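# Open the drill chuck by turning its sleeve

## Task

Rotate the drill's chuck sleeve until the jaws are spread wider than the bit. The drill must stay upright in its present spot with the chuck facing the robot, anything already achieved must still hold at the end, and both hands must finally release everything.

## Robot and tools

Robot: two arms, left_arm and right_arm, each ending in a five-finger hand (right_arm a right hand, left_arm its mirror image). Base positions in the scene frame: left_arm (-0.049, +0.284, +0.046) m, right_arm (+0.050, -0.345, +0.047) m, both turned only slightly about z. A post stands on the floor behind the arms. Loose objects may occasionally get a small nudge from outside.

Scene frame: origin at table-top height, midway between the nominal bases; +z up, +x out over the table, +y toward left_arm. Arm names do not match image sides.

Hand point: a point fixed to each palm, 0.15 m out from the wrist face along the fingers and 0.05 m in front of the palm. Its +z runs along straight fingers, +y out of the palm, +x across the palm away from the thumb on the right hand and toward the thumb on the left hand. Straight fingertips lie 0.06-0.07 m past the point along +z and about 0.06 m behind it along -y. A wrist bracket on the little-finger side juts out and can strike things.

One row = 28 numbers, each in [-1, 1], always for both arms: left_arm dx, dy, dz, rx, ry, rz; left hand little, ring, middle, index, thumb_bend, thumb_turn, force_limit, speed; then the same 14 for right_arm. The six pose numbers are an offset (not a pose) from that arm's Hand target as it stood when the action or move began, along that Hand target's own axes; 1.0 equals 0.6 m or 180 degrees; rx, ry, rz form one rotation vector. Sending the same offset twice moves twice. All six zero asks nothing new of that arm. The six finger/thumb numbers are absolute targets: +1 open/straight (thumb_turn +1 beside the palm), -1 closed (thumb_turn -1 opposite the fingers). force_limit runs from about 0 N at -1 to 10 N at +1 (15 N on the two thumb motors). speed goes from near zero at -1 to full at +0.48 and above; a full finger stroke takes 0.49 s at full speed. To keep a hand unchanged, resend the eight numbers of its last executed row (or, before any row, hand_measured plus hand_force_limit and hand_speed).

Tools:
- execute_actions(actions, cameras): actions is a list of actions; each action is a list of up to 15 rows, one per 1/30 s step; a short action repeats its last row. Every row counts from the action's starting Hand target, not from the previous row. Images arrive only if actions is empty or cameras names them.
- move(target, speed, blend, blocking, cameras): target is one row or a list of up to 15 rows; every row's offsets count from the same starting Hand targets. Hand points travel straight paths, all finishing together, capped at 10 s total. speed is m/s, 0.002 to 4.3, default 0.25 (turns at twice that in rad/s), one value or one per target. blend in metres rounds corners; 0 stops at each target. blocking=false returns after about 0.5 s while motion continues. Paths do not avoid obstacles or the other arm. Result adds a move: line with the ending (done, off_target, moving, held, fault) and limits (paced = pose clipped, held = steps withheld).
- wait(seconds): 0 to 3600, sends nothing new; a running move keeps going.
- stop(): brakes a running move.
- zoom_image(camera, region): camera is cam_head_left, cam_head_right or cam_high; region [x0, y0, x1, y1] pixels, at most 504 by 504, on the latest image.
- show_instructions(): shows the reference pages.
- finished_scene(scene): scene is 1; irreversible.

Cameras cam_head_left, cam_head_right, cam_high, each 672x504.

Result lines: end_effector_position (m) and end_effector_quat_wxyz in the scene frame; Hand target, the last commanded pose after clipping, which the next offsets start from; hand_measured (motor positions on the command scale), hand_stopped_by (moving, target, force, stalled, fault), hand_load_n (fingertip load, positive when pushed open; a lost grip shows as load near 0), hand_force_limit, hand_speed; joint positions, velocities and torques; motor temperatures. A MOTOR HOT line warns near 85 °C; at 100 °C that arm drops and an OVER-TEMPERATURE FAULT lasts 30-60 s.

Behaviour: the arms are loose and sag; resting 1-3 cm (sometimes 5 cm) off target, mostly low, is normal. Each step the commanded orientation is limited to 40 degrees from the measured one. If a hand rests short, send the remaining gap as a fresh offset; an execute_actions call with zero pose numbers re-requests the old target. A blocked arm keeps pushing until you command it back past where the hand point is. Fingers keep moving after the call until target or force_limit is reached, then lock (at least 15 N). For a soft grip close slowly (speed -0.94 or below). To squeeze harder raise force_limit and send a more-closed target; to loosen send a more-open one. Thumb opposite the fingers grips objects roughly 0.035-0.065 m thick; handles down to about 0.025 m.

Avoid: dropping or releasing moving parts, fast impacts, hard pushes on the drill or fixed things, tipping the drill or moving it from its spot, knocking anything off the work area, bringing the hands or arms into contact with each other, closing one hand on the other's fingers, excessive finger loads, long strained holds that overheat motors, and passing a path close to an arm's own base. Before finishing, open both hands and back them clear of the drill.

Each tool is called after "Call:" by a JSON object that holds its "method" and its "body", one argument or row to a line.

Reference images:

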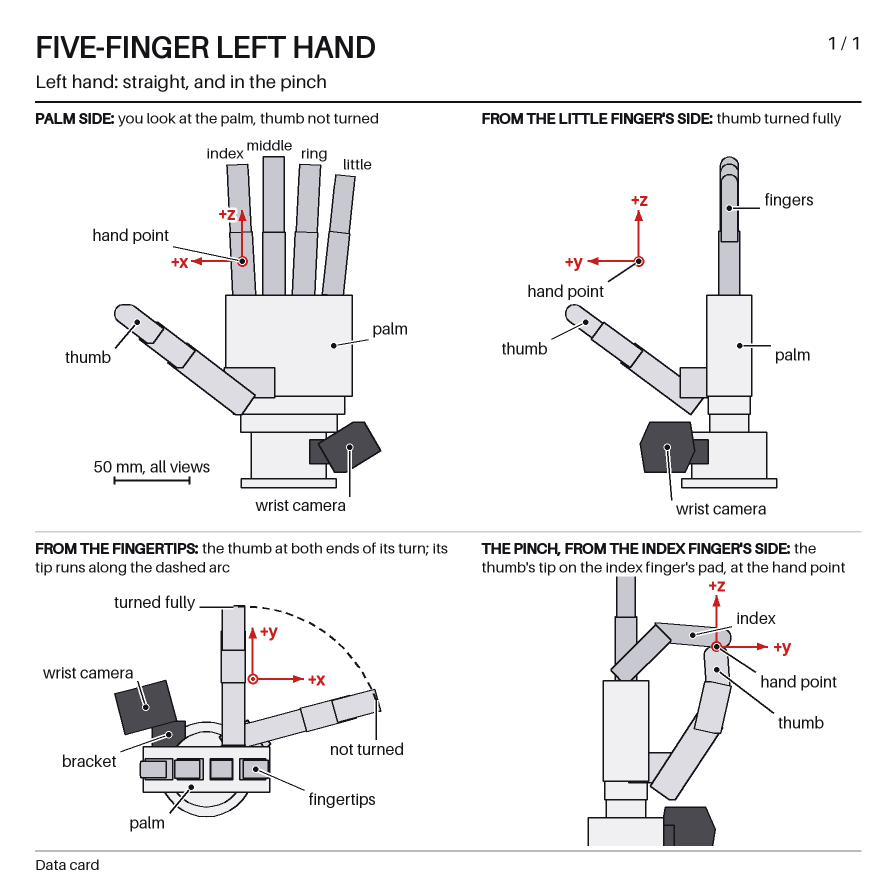

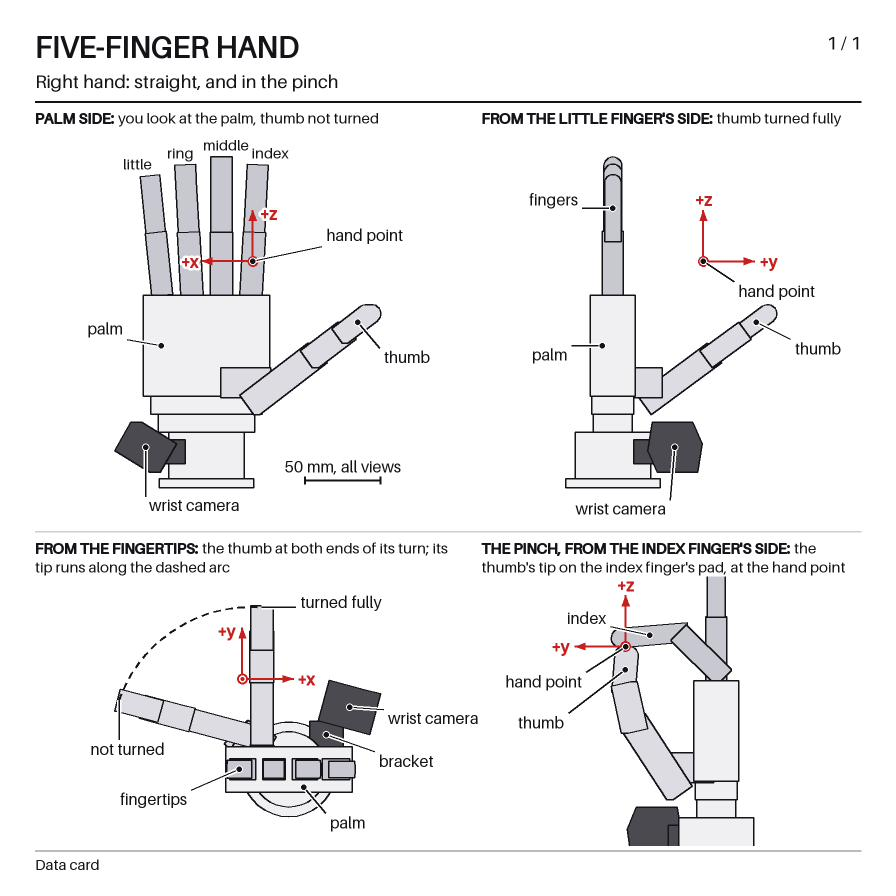

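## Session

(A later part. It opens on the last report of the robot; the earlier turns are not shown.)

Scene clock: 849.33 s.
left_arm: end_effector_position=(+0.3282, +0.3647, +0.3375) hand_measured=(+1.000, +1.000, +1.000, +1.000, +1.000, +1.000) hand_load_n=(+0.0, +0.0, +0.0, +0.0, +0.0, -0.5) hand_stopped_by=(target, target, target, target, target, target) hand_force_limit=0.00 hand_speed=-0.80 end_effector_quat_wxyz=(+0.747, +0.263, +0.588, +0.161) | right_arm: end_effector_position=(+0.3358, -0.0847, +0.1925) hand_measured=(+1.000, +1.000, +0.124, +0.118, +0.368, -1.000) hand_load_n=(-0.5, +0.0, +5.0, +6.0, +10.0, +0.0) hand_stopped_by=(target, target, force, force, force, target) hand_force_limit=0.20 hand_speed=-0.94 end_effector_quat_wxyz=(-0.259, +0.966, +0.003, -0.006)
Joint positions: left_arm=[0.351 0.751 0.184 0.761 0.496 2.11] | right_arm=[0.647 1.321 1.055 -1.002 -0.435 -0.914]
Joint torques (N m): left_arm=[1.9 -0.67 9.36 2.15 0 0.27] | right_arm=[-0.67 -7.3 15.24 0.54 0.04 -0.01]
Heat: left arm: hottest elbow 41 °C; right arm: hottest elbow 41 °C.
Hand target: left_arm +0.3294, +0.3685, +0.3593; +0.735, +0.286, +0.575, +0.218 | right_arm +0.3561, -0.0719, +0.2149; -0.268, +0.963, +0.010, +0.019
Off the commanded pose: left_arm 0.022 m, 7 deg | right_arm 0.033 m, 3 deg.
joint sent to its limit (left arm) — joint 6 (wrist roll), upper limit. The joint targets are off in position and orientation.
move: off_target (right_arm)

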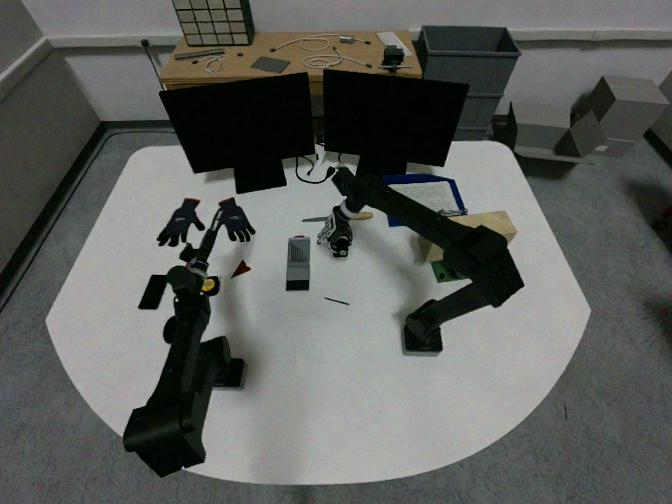

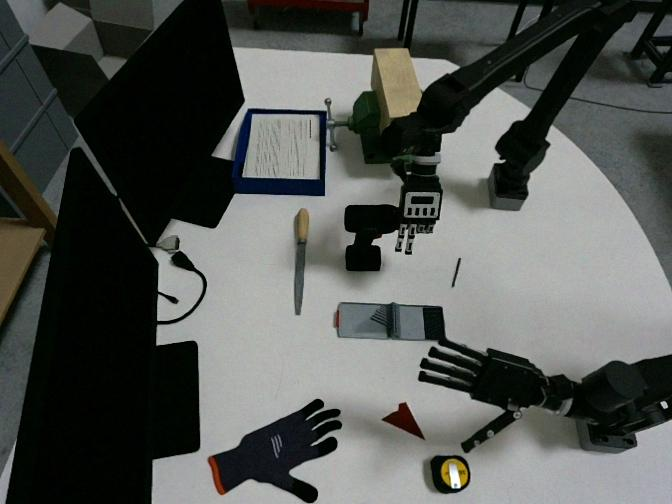

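Call:
{"method": "move", "body": {
  "target": [0,0,0,0,0,0,1,1,1,1,1,1,0,-0.8,-0.0033,-0.0172,0.0072,-0.111,0,0,1,1,-0.1,-0.1,-0.2,-1,0.2,-0.94],
  "speed": 0.12,
  "cameras": ["cam_head_right"]
}}

Call:
{"method": "zoom_image", "body": {
  "camera": "cam_head_right",
  "region": [315, 195, 375, 265]
}}

Scene clock: 853.80 s.
left_arm: end_effector_position=(+0.3282, +0.3647, +0.3375) hand_measured=(+1.000, +1.000, +1.000, +1.000, +1.000, +1.000) hand_load_n=(+0.0, +0.0, +0.0, +0.0, +0.0, +0.0) hand_stopped_by=(target, target, target, target, target, target) hand_force_limit=0.00 hand_speed=-0.80 end_effector_quat_wxyz=(+0.747, +0.263, +0.588, +0.161) | right_arm: end_effector_position=(+0.3360, -0.0797, +0.1911) hand_measured=(+1.000, +1.000, +0.124, +0.118, +0.368, -1.000) hand_load_n=(+0.0, +0.0, +5.0, +7.0, +10.0, +1.5) hand_stopped_by=(target, target, force, force, force, target) hand_force_limit=0.20 hand_speed=-0.94 end_effector_quat_wxyz=(-0.079, +0.997, +0.002, -0.007)
Joint positions: left_arm=[0.351 0.751 0.184 0.761 0.496 2.11] | right_arm=[0.797 1.486 1.233 -1.221 -0.125 -0.822]
Joint torques (N m): left_arm=[1.96 -0.56 9.36 2.19 0 0.26] | right_arm=[-0.79 -10.64 15.51 -0.06 0.12 0.04]
Heat: left arm: hottest elbow 41 °C; right arm: hottest elbow 41 °C.
Hand target: left_arm +0.3294, +0.3685, +0.3593; +0.735, +0.286, +0.575, +0.218 | right_arm +0.3539, -0.0608, +0.2164; -0.097, +0.995, +0.006, +0.020
Off the commanded pose: left_arm 0.022 m, 7 deg | right_arm 0.036 m, 4 deg.
joint sent to its limit (left arm) — joint 6 (wrist roll), upper limit. The joint targets are off in position and orientation.
move: off_target (right_arm)

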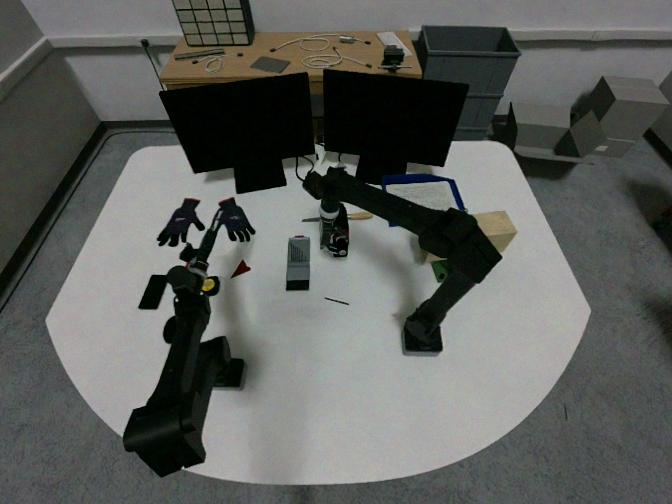

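Scaled by 7.200 from the camera's image (finer frame: 960x720).

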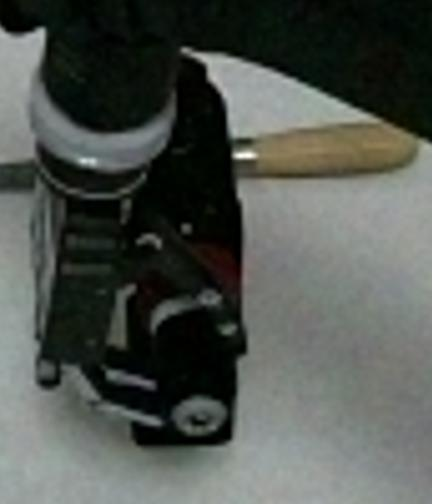

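Call:
{"method": "move", "body": {
  "target": [0,0,0,0,0,0,1,1,1,1,1,1,0,-0.8,-0.0118,-0.0012,0.0033,-0.122,0,0,1,1,-0.1,-0.1,-0.2,-1,0.2,-0.94],
  "speed": 0.12,
  "cameras": ["cam_head_right","cam_high"]
}}

Call:
{"method": "zoom_image", "body": {
  "camera": "cam_head_right",
  "region": [315, 195, 375, 265]
}}

Call:
{"method": "zoom_image", "body": {
  "camera": "cam_head_right",
  "region": [330, 243, 352, 265]
}}

Scene clock: 863.83 s.
left_arm: end_effector_position=(+0.3282, +0.3647, +0.3375) hand_measured=(+1.000, +1.000, +1.000, +1.000, +1.000, +1.000) hand_load_n=(+0.0, +0.0, +0.0, +0.5, +0.0, +0.0) hand_stopped_by=(target, target, target, target, target, target) hand_force_limit=0.00 hand_speed=-0.80 end_effector_quat_wxyz=(+0.747, +0.263, +0.588, +0.161) | right_arm: end_effector_position=(+0.3370, -0.0770, +0.1887) hand_measured=(+1.000, +1.000, +0.124, +0.118, +0.368, -1.000) hand_load_n=(+0.0, +0.0, +6.5, +8.0, +9.0, +1.5) hand_stopped_by=(target, target, force, force, force, target) hand_force_limit=0.20 hand_speed=-0.94 end_effector_quat_wxyz=(+0.107, +0.994, -0.003, -0.001)
Joint positions: left_arm=[0.351 0.751 0.184 0.761 0.496 2.11] | right_arm=[0.909 1.685 1.399 -1.45 0.137 -0.695]
Joint torques (N m): left_arm=[1.85 -0.56 9.36 2.19 0 0.27] | right_arm=[-0.5 -12.75 14.97 -1.09 0.53 0.07]
Heat: left arm: hottest elbow 41 °C; right arm: hottest elbow 42 °C.
Hand target: left_arm +0.3294, +0.3685, +0.3593; +0.735, +0.286, +0.575, +0.218 | right_arm +0.3469, -0.0598, +0.2143; +0.095, +0.995, +0.002, +0.021
Off the commanded pose: left_arm 0.022 m, 7 deg | right_arm 0.032 m, 3 deg.
joint sent to its limit (left arm) — joint 6 (wrist roll), upper limit. The joint targets are off in position and orientation.
move: off_target (right_arm)

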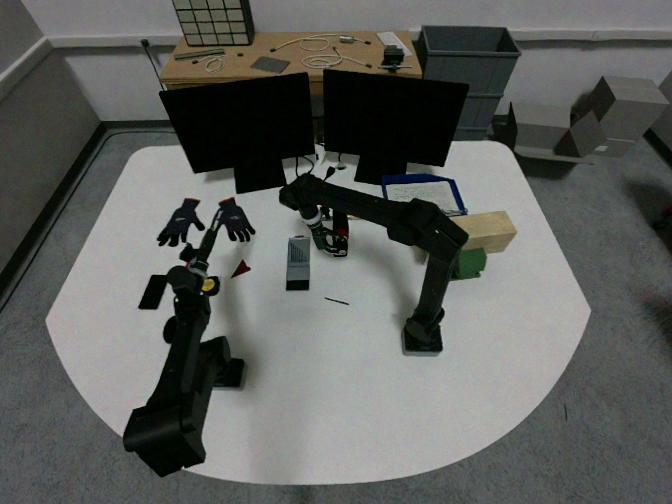

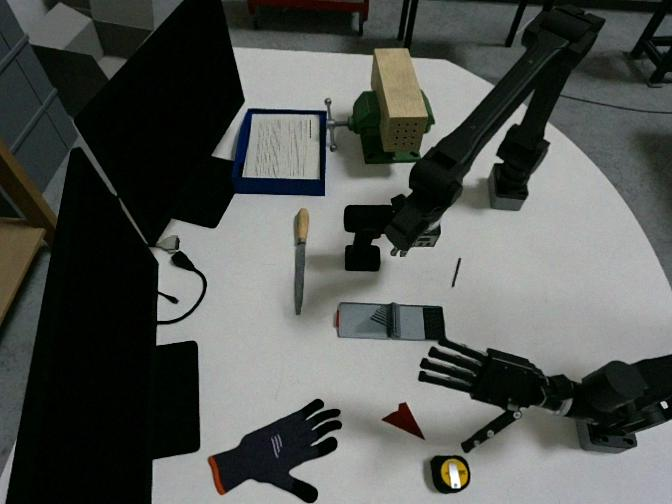

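Scaled by 7.200 from the camera's image (finer frame: 960x720).

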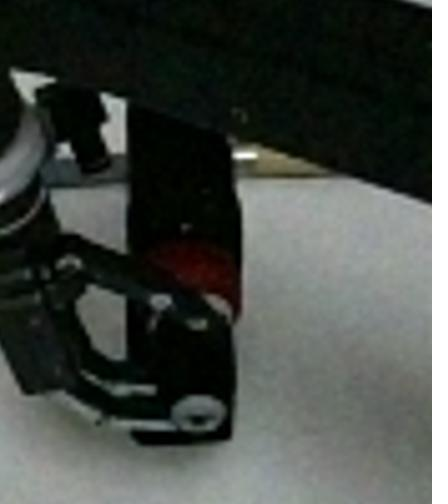

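Scaled by 22.909 from the camera's image (finer frame: 960x720).

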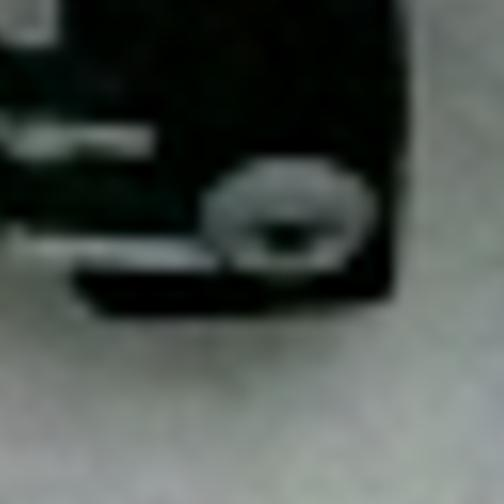

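Call:
{"method": "zoom_image", "body": {
  "camera": "cam_head_right",
  "region": [322, 290, 352, 312]
}}

Call:
{"method": "zoom_image", "body": {
  "camera": "cam_high",
  "region": [445, 250, 475, 295]
}}

Call:
{"method": "zoom_image", "body": {
  "camera": "cam_head_left",
  "region": [310, 290, 350, 312]
}}

Scaled by 16.800 from the camera's image (finer frame: 960x720).

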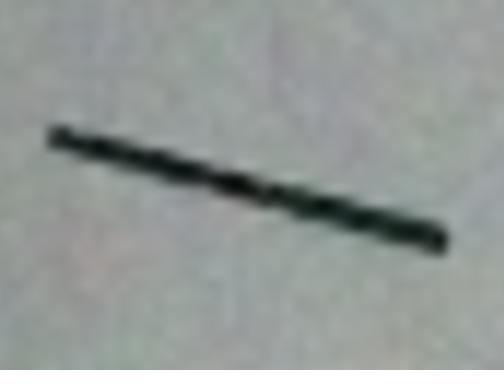

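Scaled by 11.200 from the camera's image (finer frame: 960x720).

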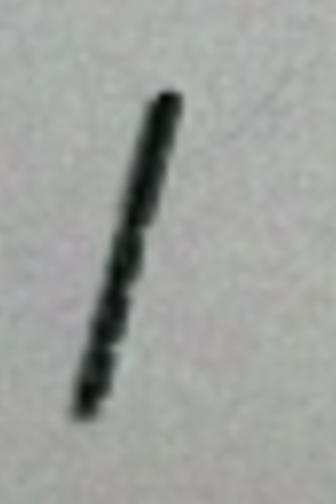

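This scene's latest camera images include none from cam_head_left. They are from: cam_head_right, cam_high. cam_head_left's image comes with the result of a call that names it in "cameras".

Call:
{"method": "move", "body": {
  "target": [
    [0,0,0,0,0,0,1,1,1,1,1,1,0,-0.8,0,0,0,0,0,0,1,1,1,1,1,-1,0.1,-0.7],
    [0,0,0,0,0,0,1,1,1,1,1,1,0,-0.8,-0.0176,0.006,0.0224,0.1156,0,0,1,1,1,1,1,-1,0.1,-0.7],
    [0,0,0,0,0,0,1,1,1,1,1,1,0,-0.8,-0.0092,0.0284,0.0203,0.2822,0,0,1,1,1,1,1,-1,0.1,-0.7],
    [0,0,0,0,0,0,1,1,1,1,1,1,0,-0.8,-0.0032,0.0508,0.036,0.4767,0,0,1,1,1,1,1,-1,0.1,-0.7]
  ],
  "blend": [0,0.02,0.02,0],
  "speed": 0.2,
  "cameras": ["cam_head_right","cam_high"]
}}

Call:
{"method": "zoom_image", "body": {
  "camera": "cam_head_right",
  "region": [315, 195, 375, 265]
}}

Call:
{"method": "zoom_image", "body": {
  "camera": "cam_head_right",
  "region": [330, 243, 352, 265]
}}

Scene clock: 883.33 s.
left_arm: end_effector_position=(+0.3282, +0.3647, +0.3375) hand_measured=(+1.000, +1.000, +1.000, +1.000, +1.000, +1.000) hand_load_n=(+0.0, +0.0, +0.0, +0.0, +0.0, +0.0) hand_stopped_by=(target, target, target, target, target, target) hand_force_limit=0.00 hand_speed=-0.80 end_effector_quat_wxyz=(+0.747, +0.263, +0.588, +0.161) | right_arm: end_effector_position=(+0.3378, -0.0934, +0.1906) hand_measured=(+1.000, +1.000, +1.000, +1.000, +1.000, -1.000) hand_load_n=(+0.0, -0.5, +0.0, -0.5, +0.0, +0.0) hand_stopped_by=(target, target, target, target, target, target) hand_force_limit=0.10 hand_speed=-0.70 end_effector_quat_wxyz=(-0.600, +0.800, +0.009, -0.001)
Joint positions: left_arm=[0.351 0.751 0.184 0.761 0.496 2.11] | right_arm=[0.305 1.222 0.681 -0.344 -1.2 -0.859]
Joint torques (N m): left_arm=[1.9 -0.56 9.33 2.19 0 0.26] | right_arm=[-2.84 -6.59 9.29 2.48 -0.85 0.08]
Heat: left arm: hottest elbow 41 °C; right arm: hottest elbow 42 °C.
Hand target: left_arm +0.3294, +0.3685, +0.3593; +0.735, +0.286, +0.575, +0.218 | right_arm +0.3460, -0.0938, +0.1988; -0.608, +0.793, +0.016, +0.014
Off the commanded pose: left_arm 0.022 m, 7 deg | right_arm 0.012 m, 2 deg.
joint sent to its limit (left arm) — joint 6 (wrist roll), upper limit. The joint targets are off in position and orientation.
move: off_target (right_arm)

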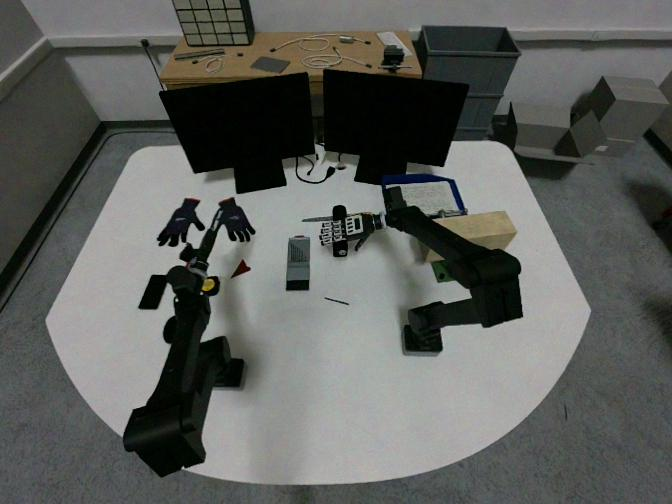

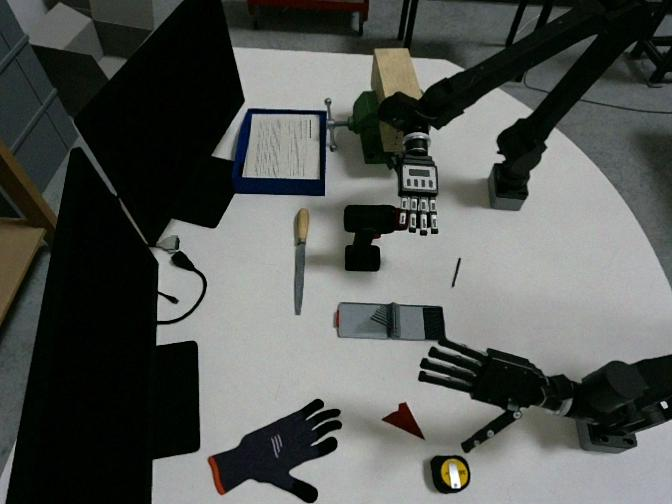

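Scaled by 7.200 from the camera's image (finer frame: 960x720).

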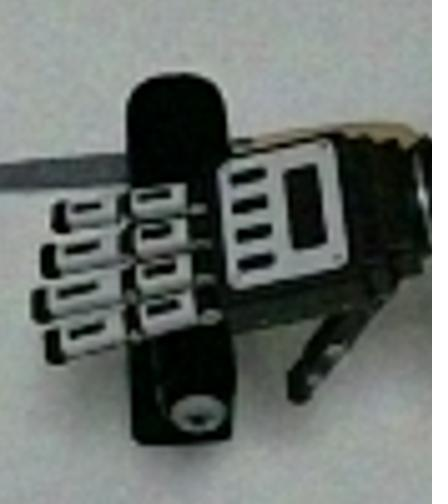

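Scaled by 22.909 from the camera's image (finer frame: 960x720).

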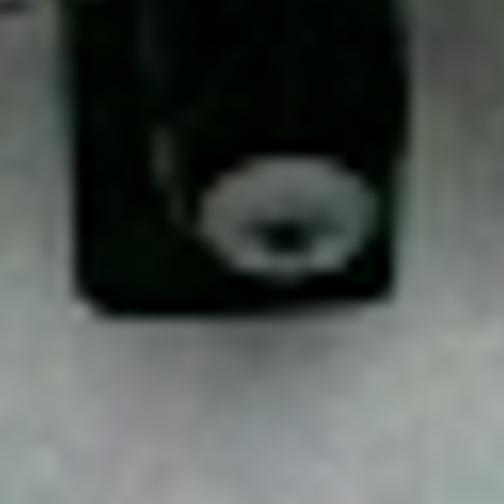

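Call:
{"method": "move", "body": {
  "target": [
    [0,0,0,0,0,0,1,1,1,1,1,1,0,-0.8,0,0,0,0,0,0,1,1,0.5,0.5,0.6,-1,0.2,-0.6],
    [0,0,0,0,0,0,1,1,1,1,1,1,0,-0.8,0,0,0,0,0,0,1,1,-0.1,-0.1,-0.2,-1,0.2,-0.94]
  ],
  "speed": 0.1,
  "cameras": ["cam_head_right"]
}}

Call:
{"method": "zoom_image", "body": {
  "camera": "cam_head_right",
  "region": [315, 195, 375, 265]
}}

Scene clock: 891.57 s.
left_arm: end_effector_position=(+0.3282, +0.3647, +0.3375) hand_measured=(+1.000, +1.000, +1.000, +1.000, +1.000, +1.000) hand_load_n=(+0.0, +0.0, +0.0, +0.0, +0.0, +0.0) hand_stopped_by=(target, target, target, target, target, target) hand_force_limit=0.00 hand_speed=-0.80 end_effector_quat_wxyz=(+0.747, +0.263, +0.588, +0.161) | right_arm: end_effector_position=(+0.3372, -0.0928, +0.1910) hand_measured=(+1.000, +1.000, +0.130, +0.124, +0.362, -1.000) hand_load_n=(+0.0, +0.0, +6.5, +6.5, +9.0, +0.0) hand_stopped_by=(target, target, force, force, force, target) hand_force_limit=0.20 hand_speed=-0.94 end_effector_quat_wxyz=(-0.601, +0.799, +0.008, -0.003)
Joint positions: left_arm=[0.351 0.751 0.184 0.761 0.496 2.11] | right_arm=[0.306 1.222 0.681 -0.342 -1.202 -0.854]
Joint torques (N m): left_arm=[1.96 -0.73 9.35 2.19 0.01 0.27] | right_arm=[-3.19 -7.12 9.22 2.48 -0.78 0.05]
Heat: left arm: hottest elbow 41 °C; right arm: hottest elbow 41 °C.
Hand target: left_arm +0.3294, +0.3685, +0.3593; +0.735, +0.286, +0.575, +0.218 | right_arm +0.3460, -0.0938, +0.1988; -0.608, +0.793, +0.016, +0.014
Off the commanded pose: left_arm 0.022 m, 7 deg | right_arm 0.012 m, 2 deg.
joint sent to its limit (left arm) — joint 6 (wrist roll), upper limit. The joint targets are off in position and orientation.
move: done; target 2's new numbers were sent with right_arm's hand 0.012 m and 2 deg from that target

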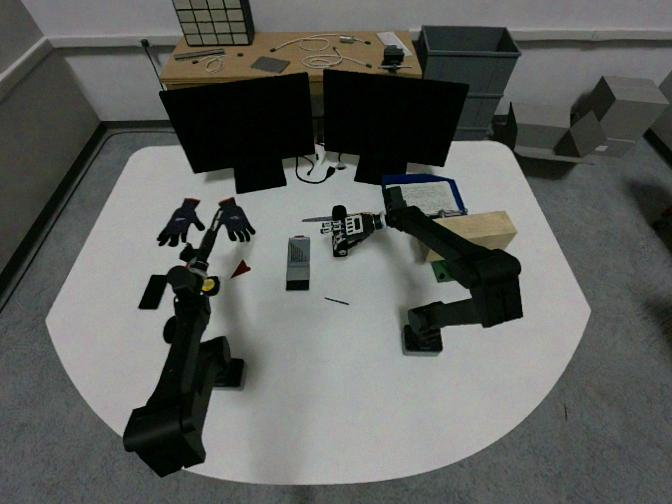

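Scaled by 7.200 from the camera's image (finer frame: 960x720).

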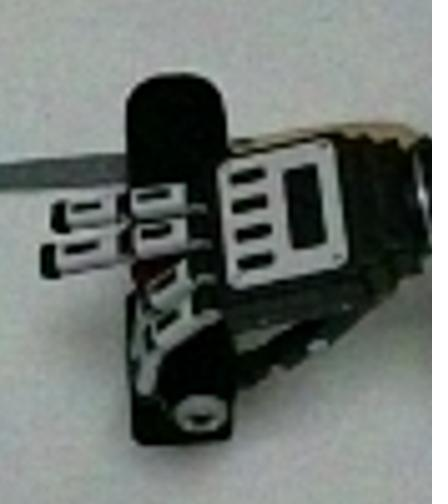

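Call:
{"method": "move", "body": {
  "target": [0,0,0,0,0,0,1,1,1,1,1,1,0,-0.8,0.0142,-0.0255,0.0085,-0.122,0,0,1,1,-0.1,-0.1,-0.2,-1,0.2,-0.94],
  "speed": 0.12,
  "cameras": ["cam_head_right"]
}}

Call:
{"method": "zoom_image", "body": {
  "camera": "cam_head_right",
  "region": [315, 195, 375, 265]
}}

Scene clock: 897.00 s.
left_arm: end_effector_position=(+0.3282, +0.3647, +0.3375) hand_measured=(+1.000, +1.000, +1.000, +1.000, +1.000, +1.000) hand_load_n=(+0.0, +0.0, +0.0, +0.0, +0.0, +0.0) hand_stopped_by=(target, target, target, target, target, target) hand_force_limit=0.00 hand_speed=-0.80 end_effector_quat_wxyz=(+0.747, +0.263, +0.588, +0.161) | right_arm: end_effector_position=(+0.3366, -0.0921, +0.1925) hand_measured=(+1.000, +1.000, +0.130, +0.124, +0.362, -1.000) hand_load_n=(+0.0, +0.0, +7.5, +5.0, +9.0, -2.0) hand_stopped_by=(target, target, force, force, force, target) hand_force_limit=0.20 hand_speed=-0.94 end_effector_quat_wxyz=(-0.443, +0.897, +0.000, -0.002)
Joint positions: left_arm=[0.351 0.751 0.184 0.761 0.496 2.11] | right_arm=[0.455 1.216 0.862 -0.747 -0.82 -0.959]
Joint torques (N m): left_arm=[1.96 -0.62 9.36 2.18 0.01 0.26] | right_arm=[-0.97 -6.18 14.54 0.2 -0.06 -0.22]
Heat: left arm: hottest elbow 41 °C; right arm: hottest elbow 41 °C.
Hand target: left_arm +0.3294, +0.3685, +0.3593; +0.735, +0.286, +0.575, +0.218 | right_arm +0.3538, -0.0848, +0.2126; -0.446, +0.895, +0.013, +0.017
Off the commanded pose: left_arm 0.022 m, 7 deg | right_arm 0.027 m, 3 deg.
joint sent to its limit (left arm) — joint 6 (wrist roll), upper limit. The joint targets are off in position and orientation.
move: off_target (right_arm)

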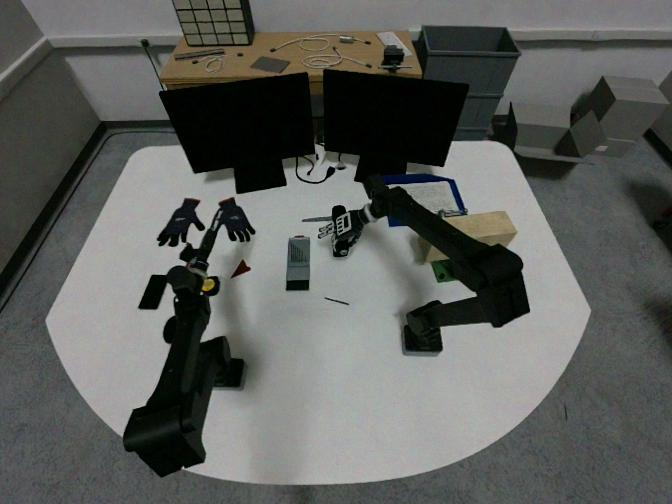

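Scaled by 7.200 from the camera's image (finer frame: 960x720).

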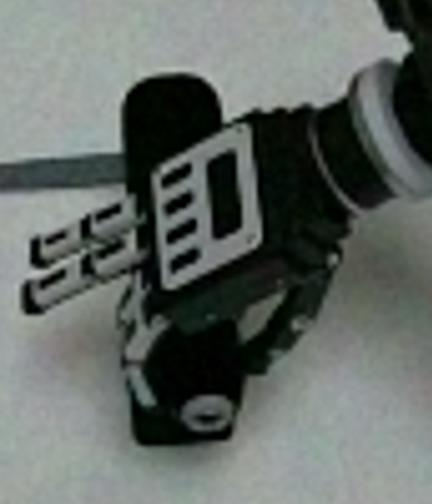

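Call:
{"method": "move", "body": {
  "target": [0,0,0,0,0,0,1,1,1,1,1,1,0,-0.8,-0.0047,-0.0157,0.0153,-0.122,0,0,1,1,-0.1,-0.1,-0.2,-1,0.2,-0.94],
  "speed": 0.12,
  "cameras": ["cam_head_right","cam_high"]
}}

Call:
{"method": "zoom_image", "body": {
  "camera": "cam_head_right",
  "region": [315, 195, 375, 265]
}}

Scene clock: 903.33 s.
left_arm: end_effector_position=(+0.3282, +0.3647, +0.3375) hand_measured=(+1.000, +1.000, +1.000, +1.000, +1.000, +1.000) hand_load_n=(+0.0, +0.0, +0.0, +0.0, +0.0, -0.5) hand_stopped_by=(target, target, target, target, target, target) hand_force_limit=0.00 hand_speed=-0.80 end_effector_quat_wxyz=(+0.747, +0.263, +0.588, +0.161) | right_arm: end_effector_position=(+0.3360, -0.0859, +0.1923) hand_measured=(+1.000, +1.000, +0.130, +0.124, +0.362, -1.000) hand_load_n=(+0.0, +0.0, +5.5, +5.5, +9.5, +0.0) hand_stopped_by=(target, target, force, force, force, target) hand_force_limit=0.20 hand_speed=-0.94 end_effector_quat_wxyz=(-0.256, +0.967, +0.005, +0.002)
Joint positions: left_arm=[0.351 0.751 0.184 0.761 0.496 2.11] | right_arm=[0.652 1.312 1.048 -0.993 -0.42 -0.913]
Joint torques (N m): left_arm=[2.02 -0.62 9.36 2.19 0 0.28] | right_arm=[-0.97 -7.41 14.93 0.17 -0.03 0.07]
Heat: left arm: hottest elbow 41 °C; right arm: hottest elbow 42 °C.
Hand target: left_arm +0.3294, +0.3685, +0.3593; +0.735, +0.286, +0.575, +0.218 | right_arm +0.3508, -0.0719, +0.2145; -0.267, +0.963, +0.010, +0.019
Off the commanded pose: left_arm 0.022 m, 7 deg | right_arm 0.030 m, 2 deg.
joint sent to its limit (left arm) — joint 6 (wrist roll), upper limit. The joint targets are off in position and orientation.
move: off_target (right_arm)

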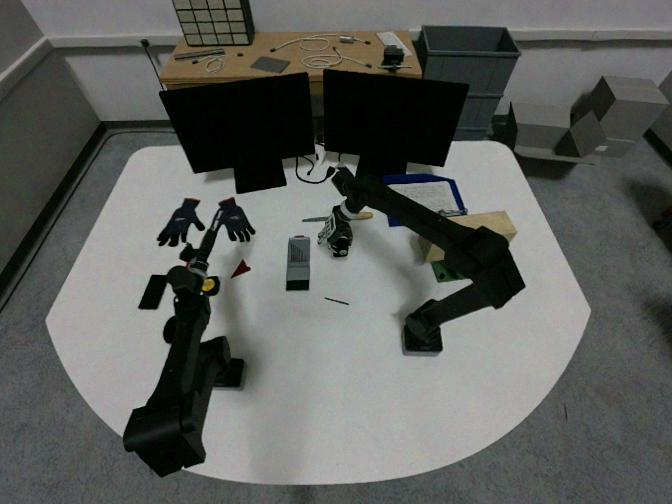

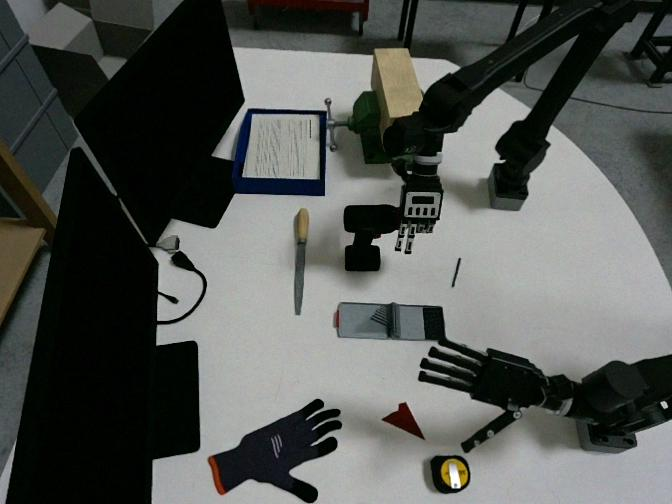

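Scaled by 7.200 from the camera's image (finer frame: 960x720).

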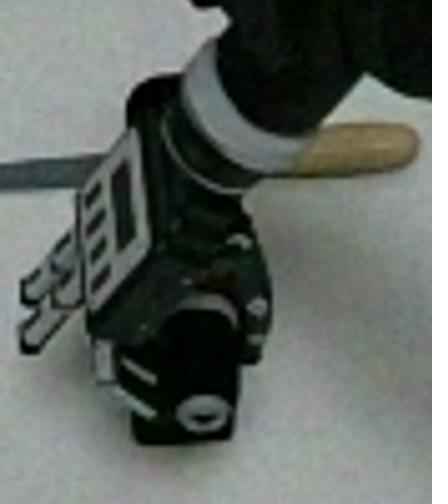

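Call:
{"method": "move", "body": {
  "target": [0,0,0,0,0,0,1,1,1,1,1,1,0,-0.8,-0.0033,-0.0182,0.0092,-0.111,0,0,1,1,-0.1,-0.1,-0.2,-1,0.2,-0.94],
  "speed": 0.12,
  "cameras": ["cam_head_right"]
}}

Call:
{"method": "zoom_image", "body": {
  "camera": "cam_head_right",
  "region": [315, 195, 375, 265]
}}

Call:
{"method": "zoom_image", "body": {
  "camera": "cam_head_right",
  "region": [330, 243, 352, 265]
}}

Scene clock: 908.47 s.
left_arm: end_effector_position=(+0.3282, +0.3647, +0.3375) hand_measured=(+1.000, +1.000, +1.000, +1.000, +1.000, +1.000) hand_load_n=(+0.0, +0.0, -0.5, +0.0, +0.0, +0.0) hand_stopped_by=(target, target, target, target, target, target) hand_force_limit=0.00 hand_speed=-0.80 end_effector_quat_wxyz=(+0.747, +0.263, +0.588, +0.161) | right_arm: end_effector_position=(+0.3359, -0.0801, +0.1917) hand_measured=(+1.000, +1.000, +0.130, +0.124, +0.362, -1.000) hand_load_n=(+0.0, +0.0, +5.0, +6.5, +9.5, +1.0) hand_stopped_by=(target, target, force, force, force, target) hand_force_limit=0.20 hand_speed=-0.94 end_effector_quat_wxyz=(-0.081, +0.997, -0.001, -0.003)
Joint positions: left_arm=[0.351 0.751 0.184 0.761 0.496 2.11] | right_arm=[0.797 1.478 1.227 -1.214 -0.122 -0.816]
Joint torques (N m): left_arm=[2.02 -0.73 9.36 2.19 0.01 0.27] | right_arm=[-0.26 -10.46 15.17 -0.16 0.06 0.09]
Heat: left arm: hottest elbow 41 °C; right arm: hottest elbow 43 °C.
Hand target: left_arm +0.3294, +0.3685, +0.3593; +0.735, +0.286, +0.575, +0.218 | right_arm +0.3487, -0.0597, +0.2153; -0.096, +0.995, +0.006, +0.021
Off the commanded pose: left_arm 0.022 m, 7 deg | right_arm 0.034 m, 3 deg.
joint sent to its limit (left arm) — joint 6 (wrist roll), upper limit. The joint targets are off in position and orientation.
move: off_target (right_arm)

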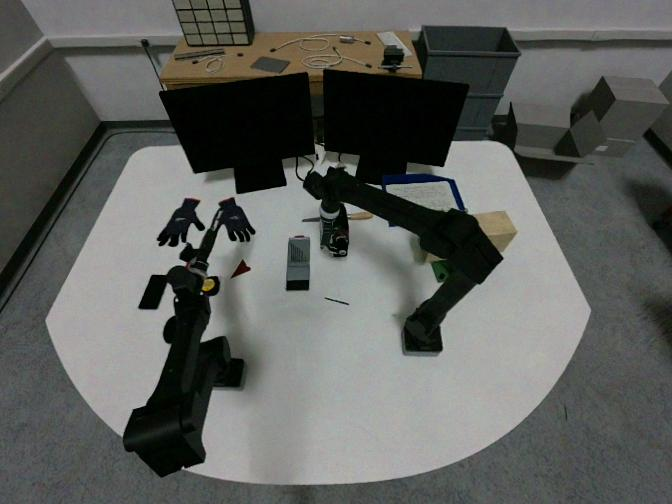

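Scaled by 7.200 from the camera's image (finer frame: 960x720).

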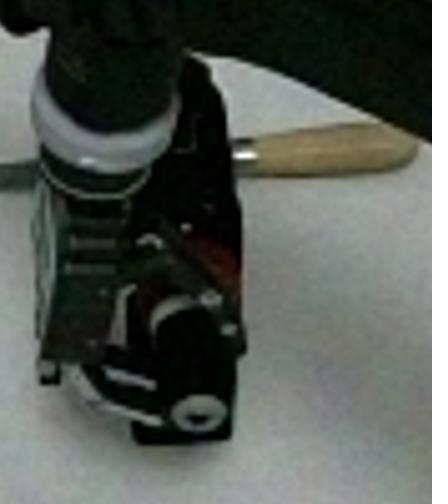

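Scaled by 22.909 from the camera's image (finer frame: 960x720).

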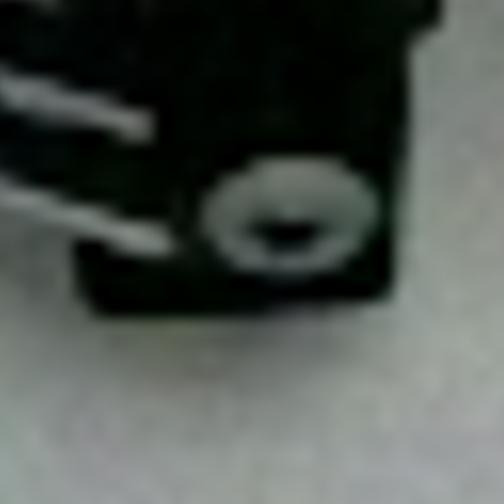

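Call:
{"method": "move", "body": {
  "target": [0,0,0,0,0,0,1,1,1,1,1,1,0,-0.8,-0.0148,-0.0012,0.0053,-0.122,0,0,1,1,-0.1,-0.1,-0.2,-1,0.2,-0.94],
  "speed": 0.12,
  "cameras": ["cam_head_right","cam_high"]
}}

Call:
{"method": "zoom_image", "body": {
  "camera": "cam_head_right",
  "region": [315, 195, 375, 265]
}}

Call:
{"method": "zoom_image", "body": {
  "camera": "cam_head_right",
  "region": [330, 243, 352, 265]
}}

Scene clock: 913.73 s.
left_arm: end_effector_position=(+0.3282, +0.3647, +0.3375) hand_measured=(+1.000, +1.000, +1.000, +1.000, +1.000, +1.000) hand_load_n=(+0.0, +0.0, +0.0, +0.0, +0.0, +0.0) hand_stopped_by=(target, target, target, target, target, target) hand_force_limit=0.00 hand_speed=-0.80 end_effector_quat_wxyz=(+0.747, +0.263, +0.588, +0.161) | right_arm: end_effector_position=(+0.3354, -0.0767, +0.1894) hand_measured=(+1.000, +1.000, +0.130, +0.124, +0.362, -1.000) hand_load_n=(+0.0, +0.0, +6.0, +7.0, +9.0, +1.0) hand_stopped_by=(target, target, force, force, force, target) hand_force_limit=0.20 hand_speed=-0.94 end_effector_quat_wxyz=(+0.105, +0.994, -0.005, +0.004)
Joint positions: left_arm=[0.351 0.751 0.184 0.761 0.496 2.11] | right_arm=[0.914 1.676 1.391 -1.442 0.142 -0.687]
Joint torques (N m): left_arm=[1.9 -0.56 9.37 2.21 0.01 0.27] | right_arm=[0.15 -12.81 14.38 -1.2 0.32 0.1]
Heat: left arm: hottest elbow 41 °C; right arm: hottest elbow 43 °C.
Hand target: left_arm +0.3294, +0.3685, +0.3593; +0.735, +0.286, +0.575, +0.218 | right_arm +0.3399, -0.0584, +0.2119; +0.095, +0.995, +0.002, +0.021
Off the commanded pose: left_arm 0.022 m, 7 deg | right_arm 0.029 m, 2 deg.
joint sent to its limit (left arm) — joint 6 (wrist roll), upper limit. The joint targets are off in position and orientation.
move: off_target (right_arm)

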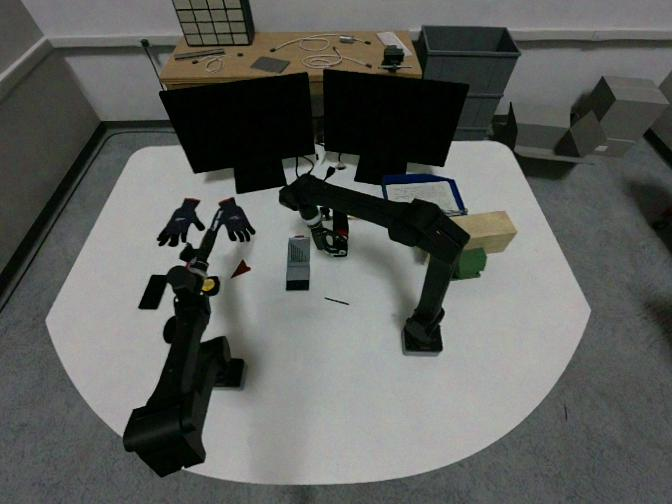

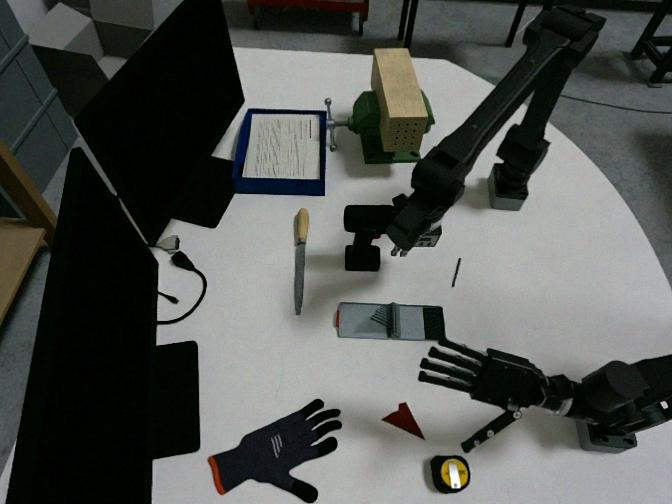

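Scaled by 7.200 from the camera's image (finer frame: 960x720).

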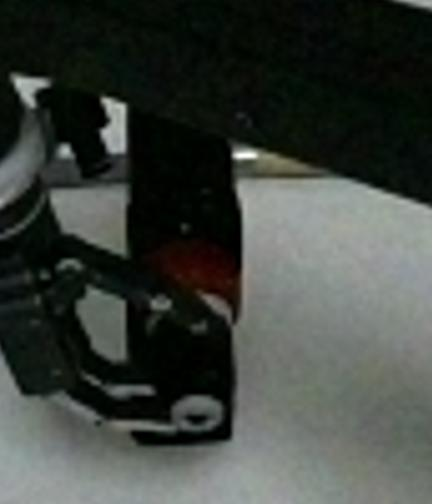

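Scaled by 22.909 from the camera's image (finer frame: 960x720).

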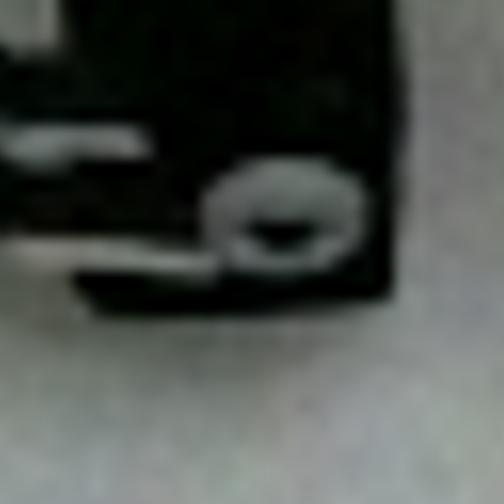

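Call:
{"method": "move", "body": {
  "target": [
    [0,0,0,0,0,0,1,1,1,1,1,1,0,-0.8,0,0,0,0,0,0,1,1,1,1,1,-1,0.1,-0.7],
    [0,0,0,0,0,0,1,1,1,1,1,1,0,-0.8,-0.005,0.0093,0.0188,0.1156,0,0,1,1,1,1,1,-1,0.1,-0.7],
    [0,0,0,0,0,0,1,1,1,1,1,1,0,-0.8,0.002,0.0317,0.0167,0.2822,0,0,1,1,1,1,1,-1,0.1,-0.7],
    [0,0,0,0,0,0,1,1,1,1,1,1,0,-0.8,0.0068,0.0541,0.0324,0.4767,0,0,1,1,1,1,1,-1,0.1,-0.7]
  ],
  "blend": [0,0.02,0.02,0],
  "speed": 0.2,
  "cameras": ["cam_head_right","cam_high"]
}}

Call:
{"method": "zoom_image", "body": {
  "camera": "cam_head_right",
  "region": [315, 195, 375, 265]
}}

Call:
{"method": "zoom_image", "body": {
  "camera": "cam_head_right",
  "region": [330, 243, 352, 265]
}}

Scene clock: 930.57 s.
left_arm: end_effector_position=(+0.3282, +0.3647, +0.3375) hand_measured=(+1.000, +1.000, +1.000, +1.000, +1.000, +1.000) hand_load_n=(+0.0, +0.0, +0.0, +0.0, +0.0, +0.0) hand_stopped_by=(target, target, target, target, target, target) hand_force_limit=0.00 hand_speed=-0.80 end_effector_quat_wxyz=(+0.747, +0.263, +0.588, +0.161) | right_arm: end_effector_position=(+0.3364, -0.0933, +0.1908) hand_measured=(+1.000, +1.000, +1.000, +1.000, +1.000, -1.000) hand_load_n=(+0.0, +0.0, +0.0, +0.0, +0.0, +0.0) hand_stopped_by=(target, target, target, target, target, target) hand_force_limit=0.10 hand_speed=-0.70 end_effector_quat_wxyz=(-0.600, +0.800, +0.009, -0.002)
Joint positions: left_arm=[0.351 0.751 0.184 0.761 0.496 2.11] | right_arm=[0.306 1.219 0.68 -0.347 -1.2 -0.859]
Joint torques (N m): left_arm=[1.96 -0.62 9.36 2.18 0 0.27] | right_arm=[-2.78 -6.77 9.28 2.32 -0.81 0.06]
Heat: left arm: hottest elbow 41 °C; right arm: hottest elbow 43 °C.
Hand target: left_arm +0.3294, +0.3685, +0.3593; +0.735, +0.286, +0.575, +0.218 | right_arm +0.3449, -0.0939, +0.1992; -0.608, +0.794, +0.016, +0.014
Off the commanded pose: left_arm 0.022 m, 7 deg | right_arm 0.012 m, 2 deg.
joint sent to its limit (left arm) — joint 6 (wrist roll), upper limit. The joint targets are off in position and orientation.
move: off_target (right_arm)

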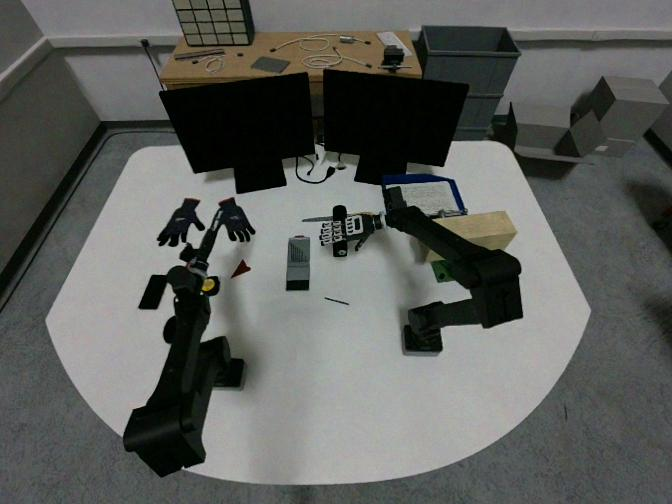

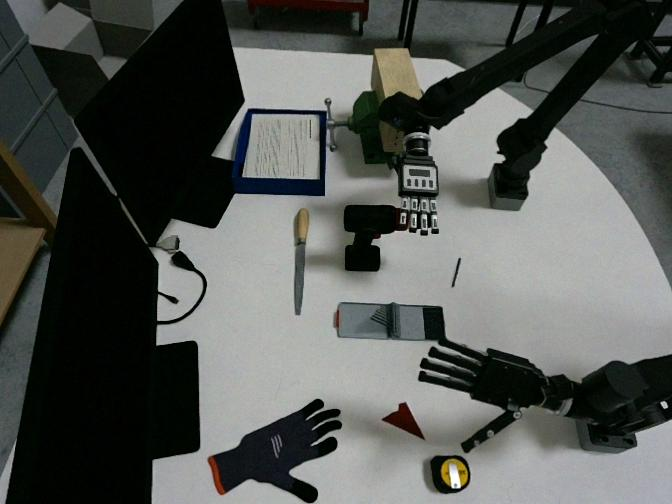

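Scaled by 7.200 from the camera's image (finer frame: 960x720).

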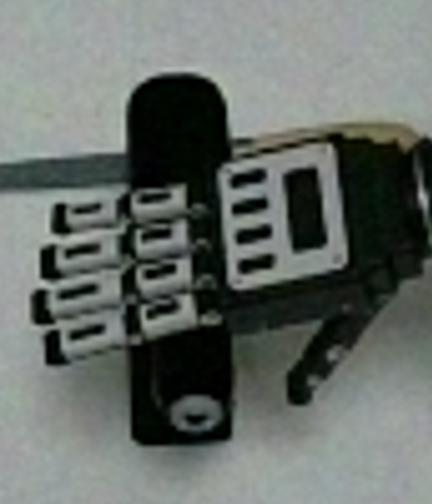

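Scaled by 22.909 from the camera's image (finer frame: 960x720).

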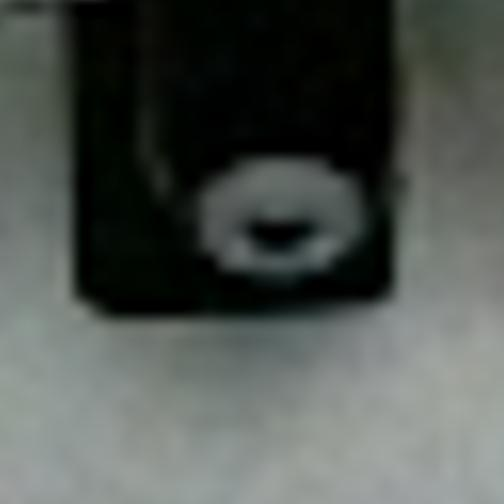

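Call:
{"method": "move", "body": {
  "target": [
    [0,0,0,0,0,0,1,1,1,1,1,1,0,-0.8,0,0,0,0,0,0,1,1,0.5,0.5,0.6,-1,0.2,-0.6],
    [0,0,0,0,0,0,1,1,1,1,1,1,0,-0.8,0,0,0,0,0,0,1,1,-0.1,-0.1,-0.2,-1,0.2,-0.94]
  ],
  "speed": 0.1,
  "cameras": ["cam_head_right"]
}}

Call:
{"method": "zoom_image", "body": {
  "camera": "cam_head_right",
  "region": [315, 195, 375, 265]
}}

Scene clock: 943.37 s.
left_arm: end_effector_position=(+0.3282, +0.3647, +0.3375) hand_measured=(+1.000, +1.000, +1.000, +1.000, +1.000, +1.000) hand_load_n=(+0.0, +0.0, +0.0, +0.0, +0.0, +0.0) hand_stopped_by=(target, target, target, target, target, target) hand_force_limit=0.00 hand_speed=-0.80 end_effector_quat_wxyz=(+0.747, +0.263, +0.588, +0.161) | right_arm: end_effector_position=(+0.3358, -0.0926, +0.1912) hand_measured=(+1.000, +1.000, +0.130, +0.124, +0.362, -1.000) hand_load_n=(+0.0, -0.5, +6.5, +6.5, +9.0, +0.0) hand_stopped_by=(target, target, force, force, force, target) hand_force_limit=0.20 hand_speed=-0.94 end_effector_quat_wxyz=(-0.600, +0.800, +0.008, -0.004)
Joint positions: left_arm=[0.351 0.751 0.184 0.761 0.496 2.11] | right_arm=[0.308 1.219 0.68 -0.345 -1.202 -0.854]
Joint torques (N m): left_arm=[1.96 -0.62 9.36 2.19 0 0.27] | right_arm=[-2.43 -7.06 9.09 2.47 -0.74 0.04]
Heat: left arm: hottest elbow 42 °C; right arm: hottest elbow 41 °C.
Hand target: left_arm +0.3294, +0.3685, +0.3593; +0.735, +0.286, +0.575, +0.218 | right_arm +0.3449, -0.0939, +0.1992; -0.608, +0.794, +0.016, +0.014
Off the commanded pose: left_arm 0.022 m, 7 deg | right_arm 0.012 m, 2 deg.
joint sent to its limit (left arm) — joint 6 (wrist roll), upper limit. The joint targets are off in position and orientation.
move: done; target 2's new numbers were sent with right_arm's hand 0.012 m and 2 deg from that target

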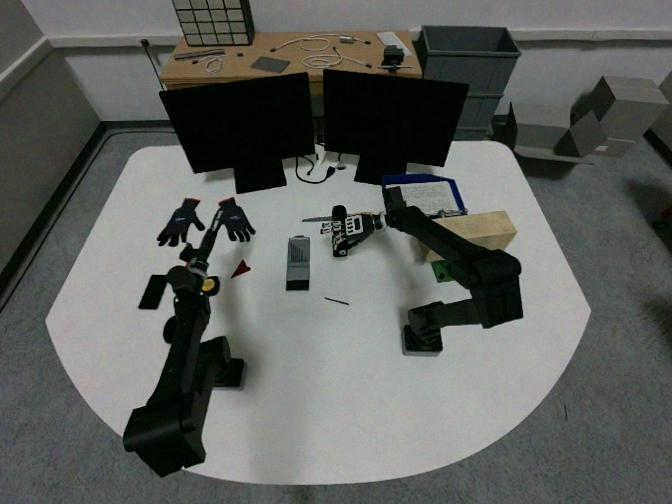

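Scaled by 7.200 from the camera's image (finer frame: 960x720).

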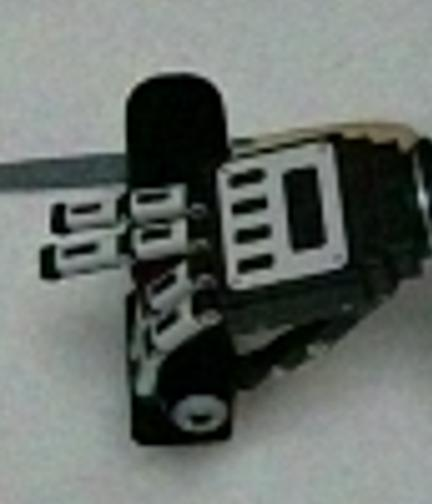

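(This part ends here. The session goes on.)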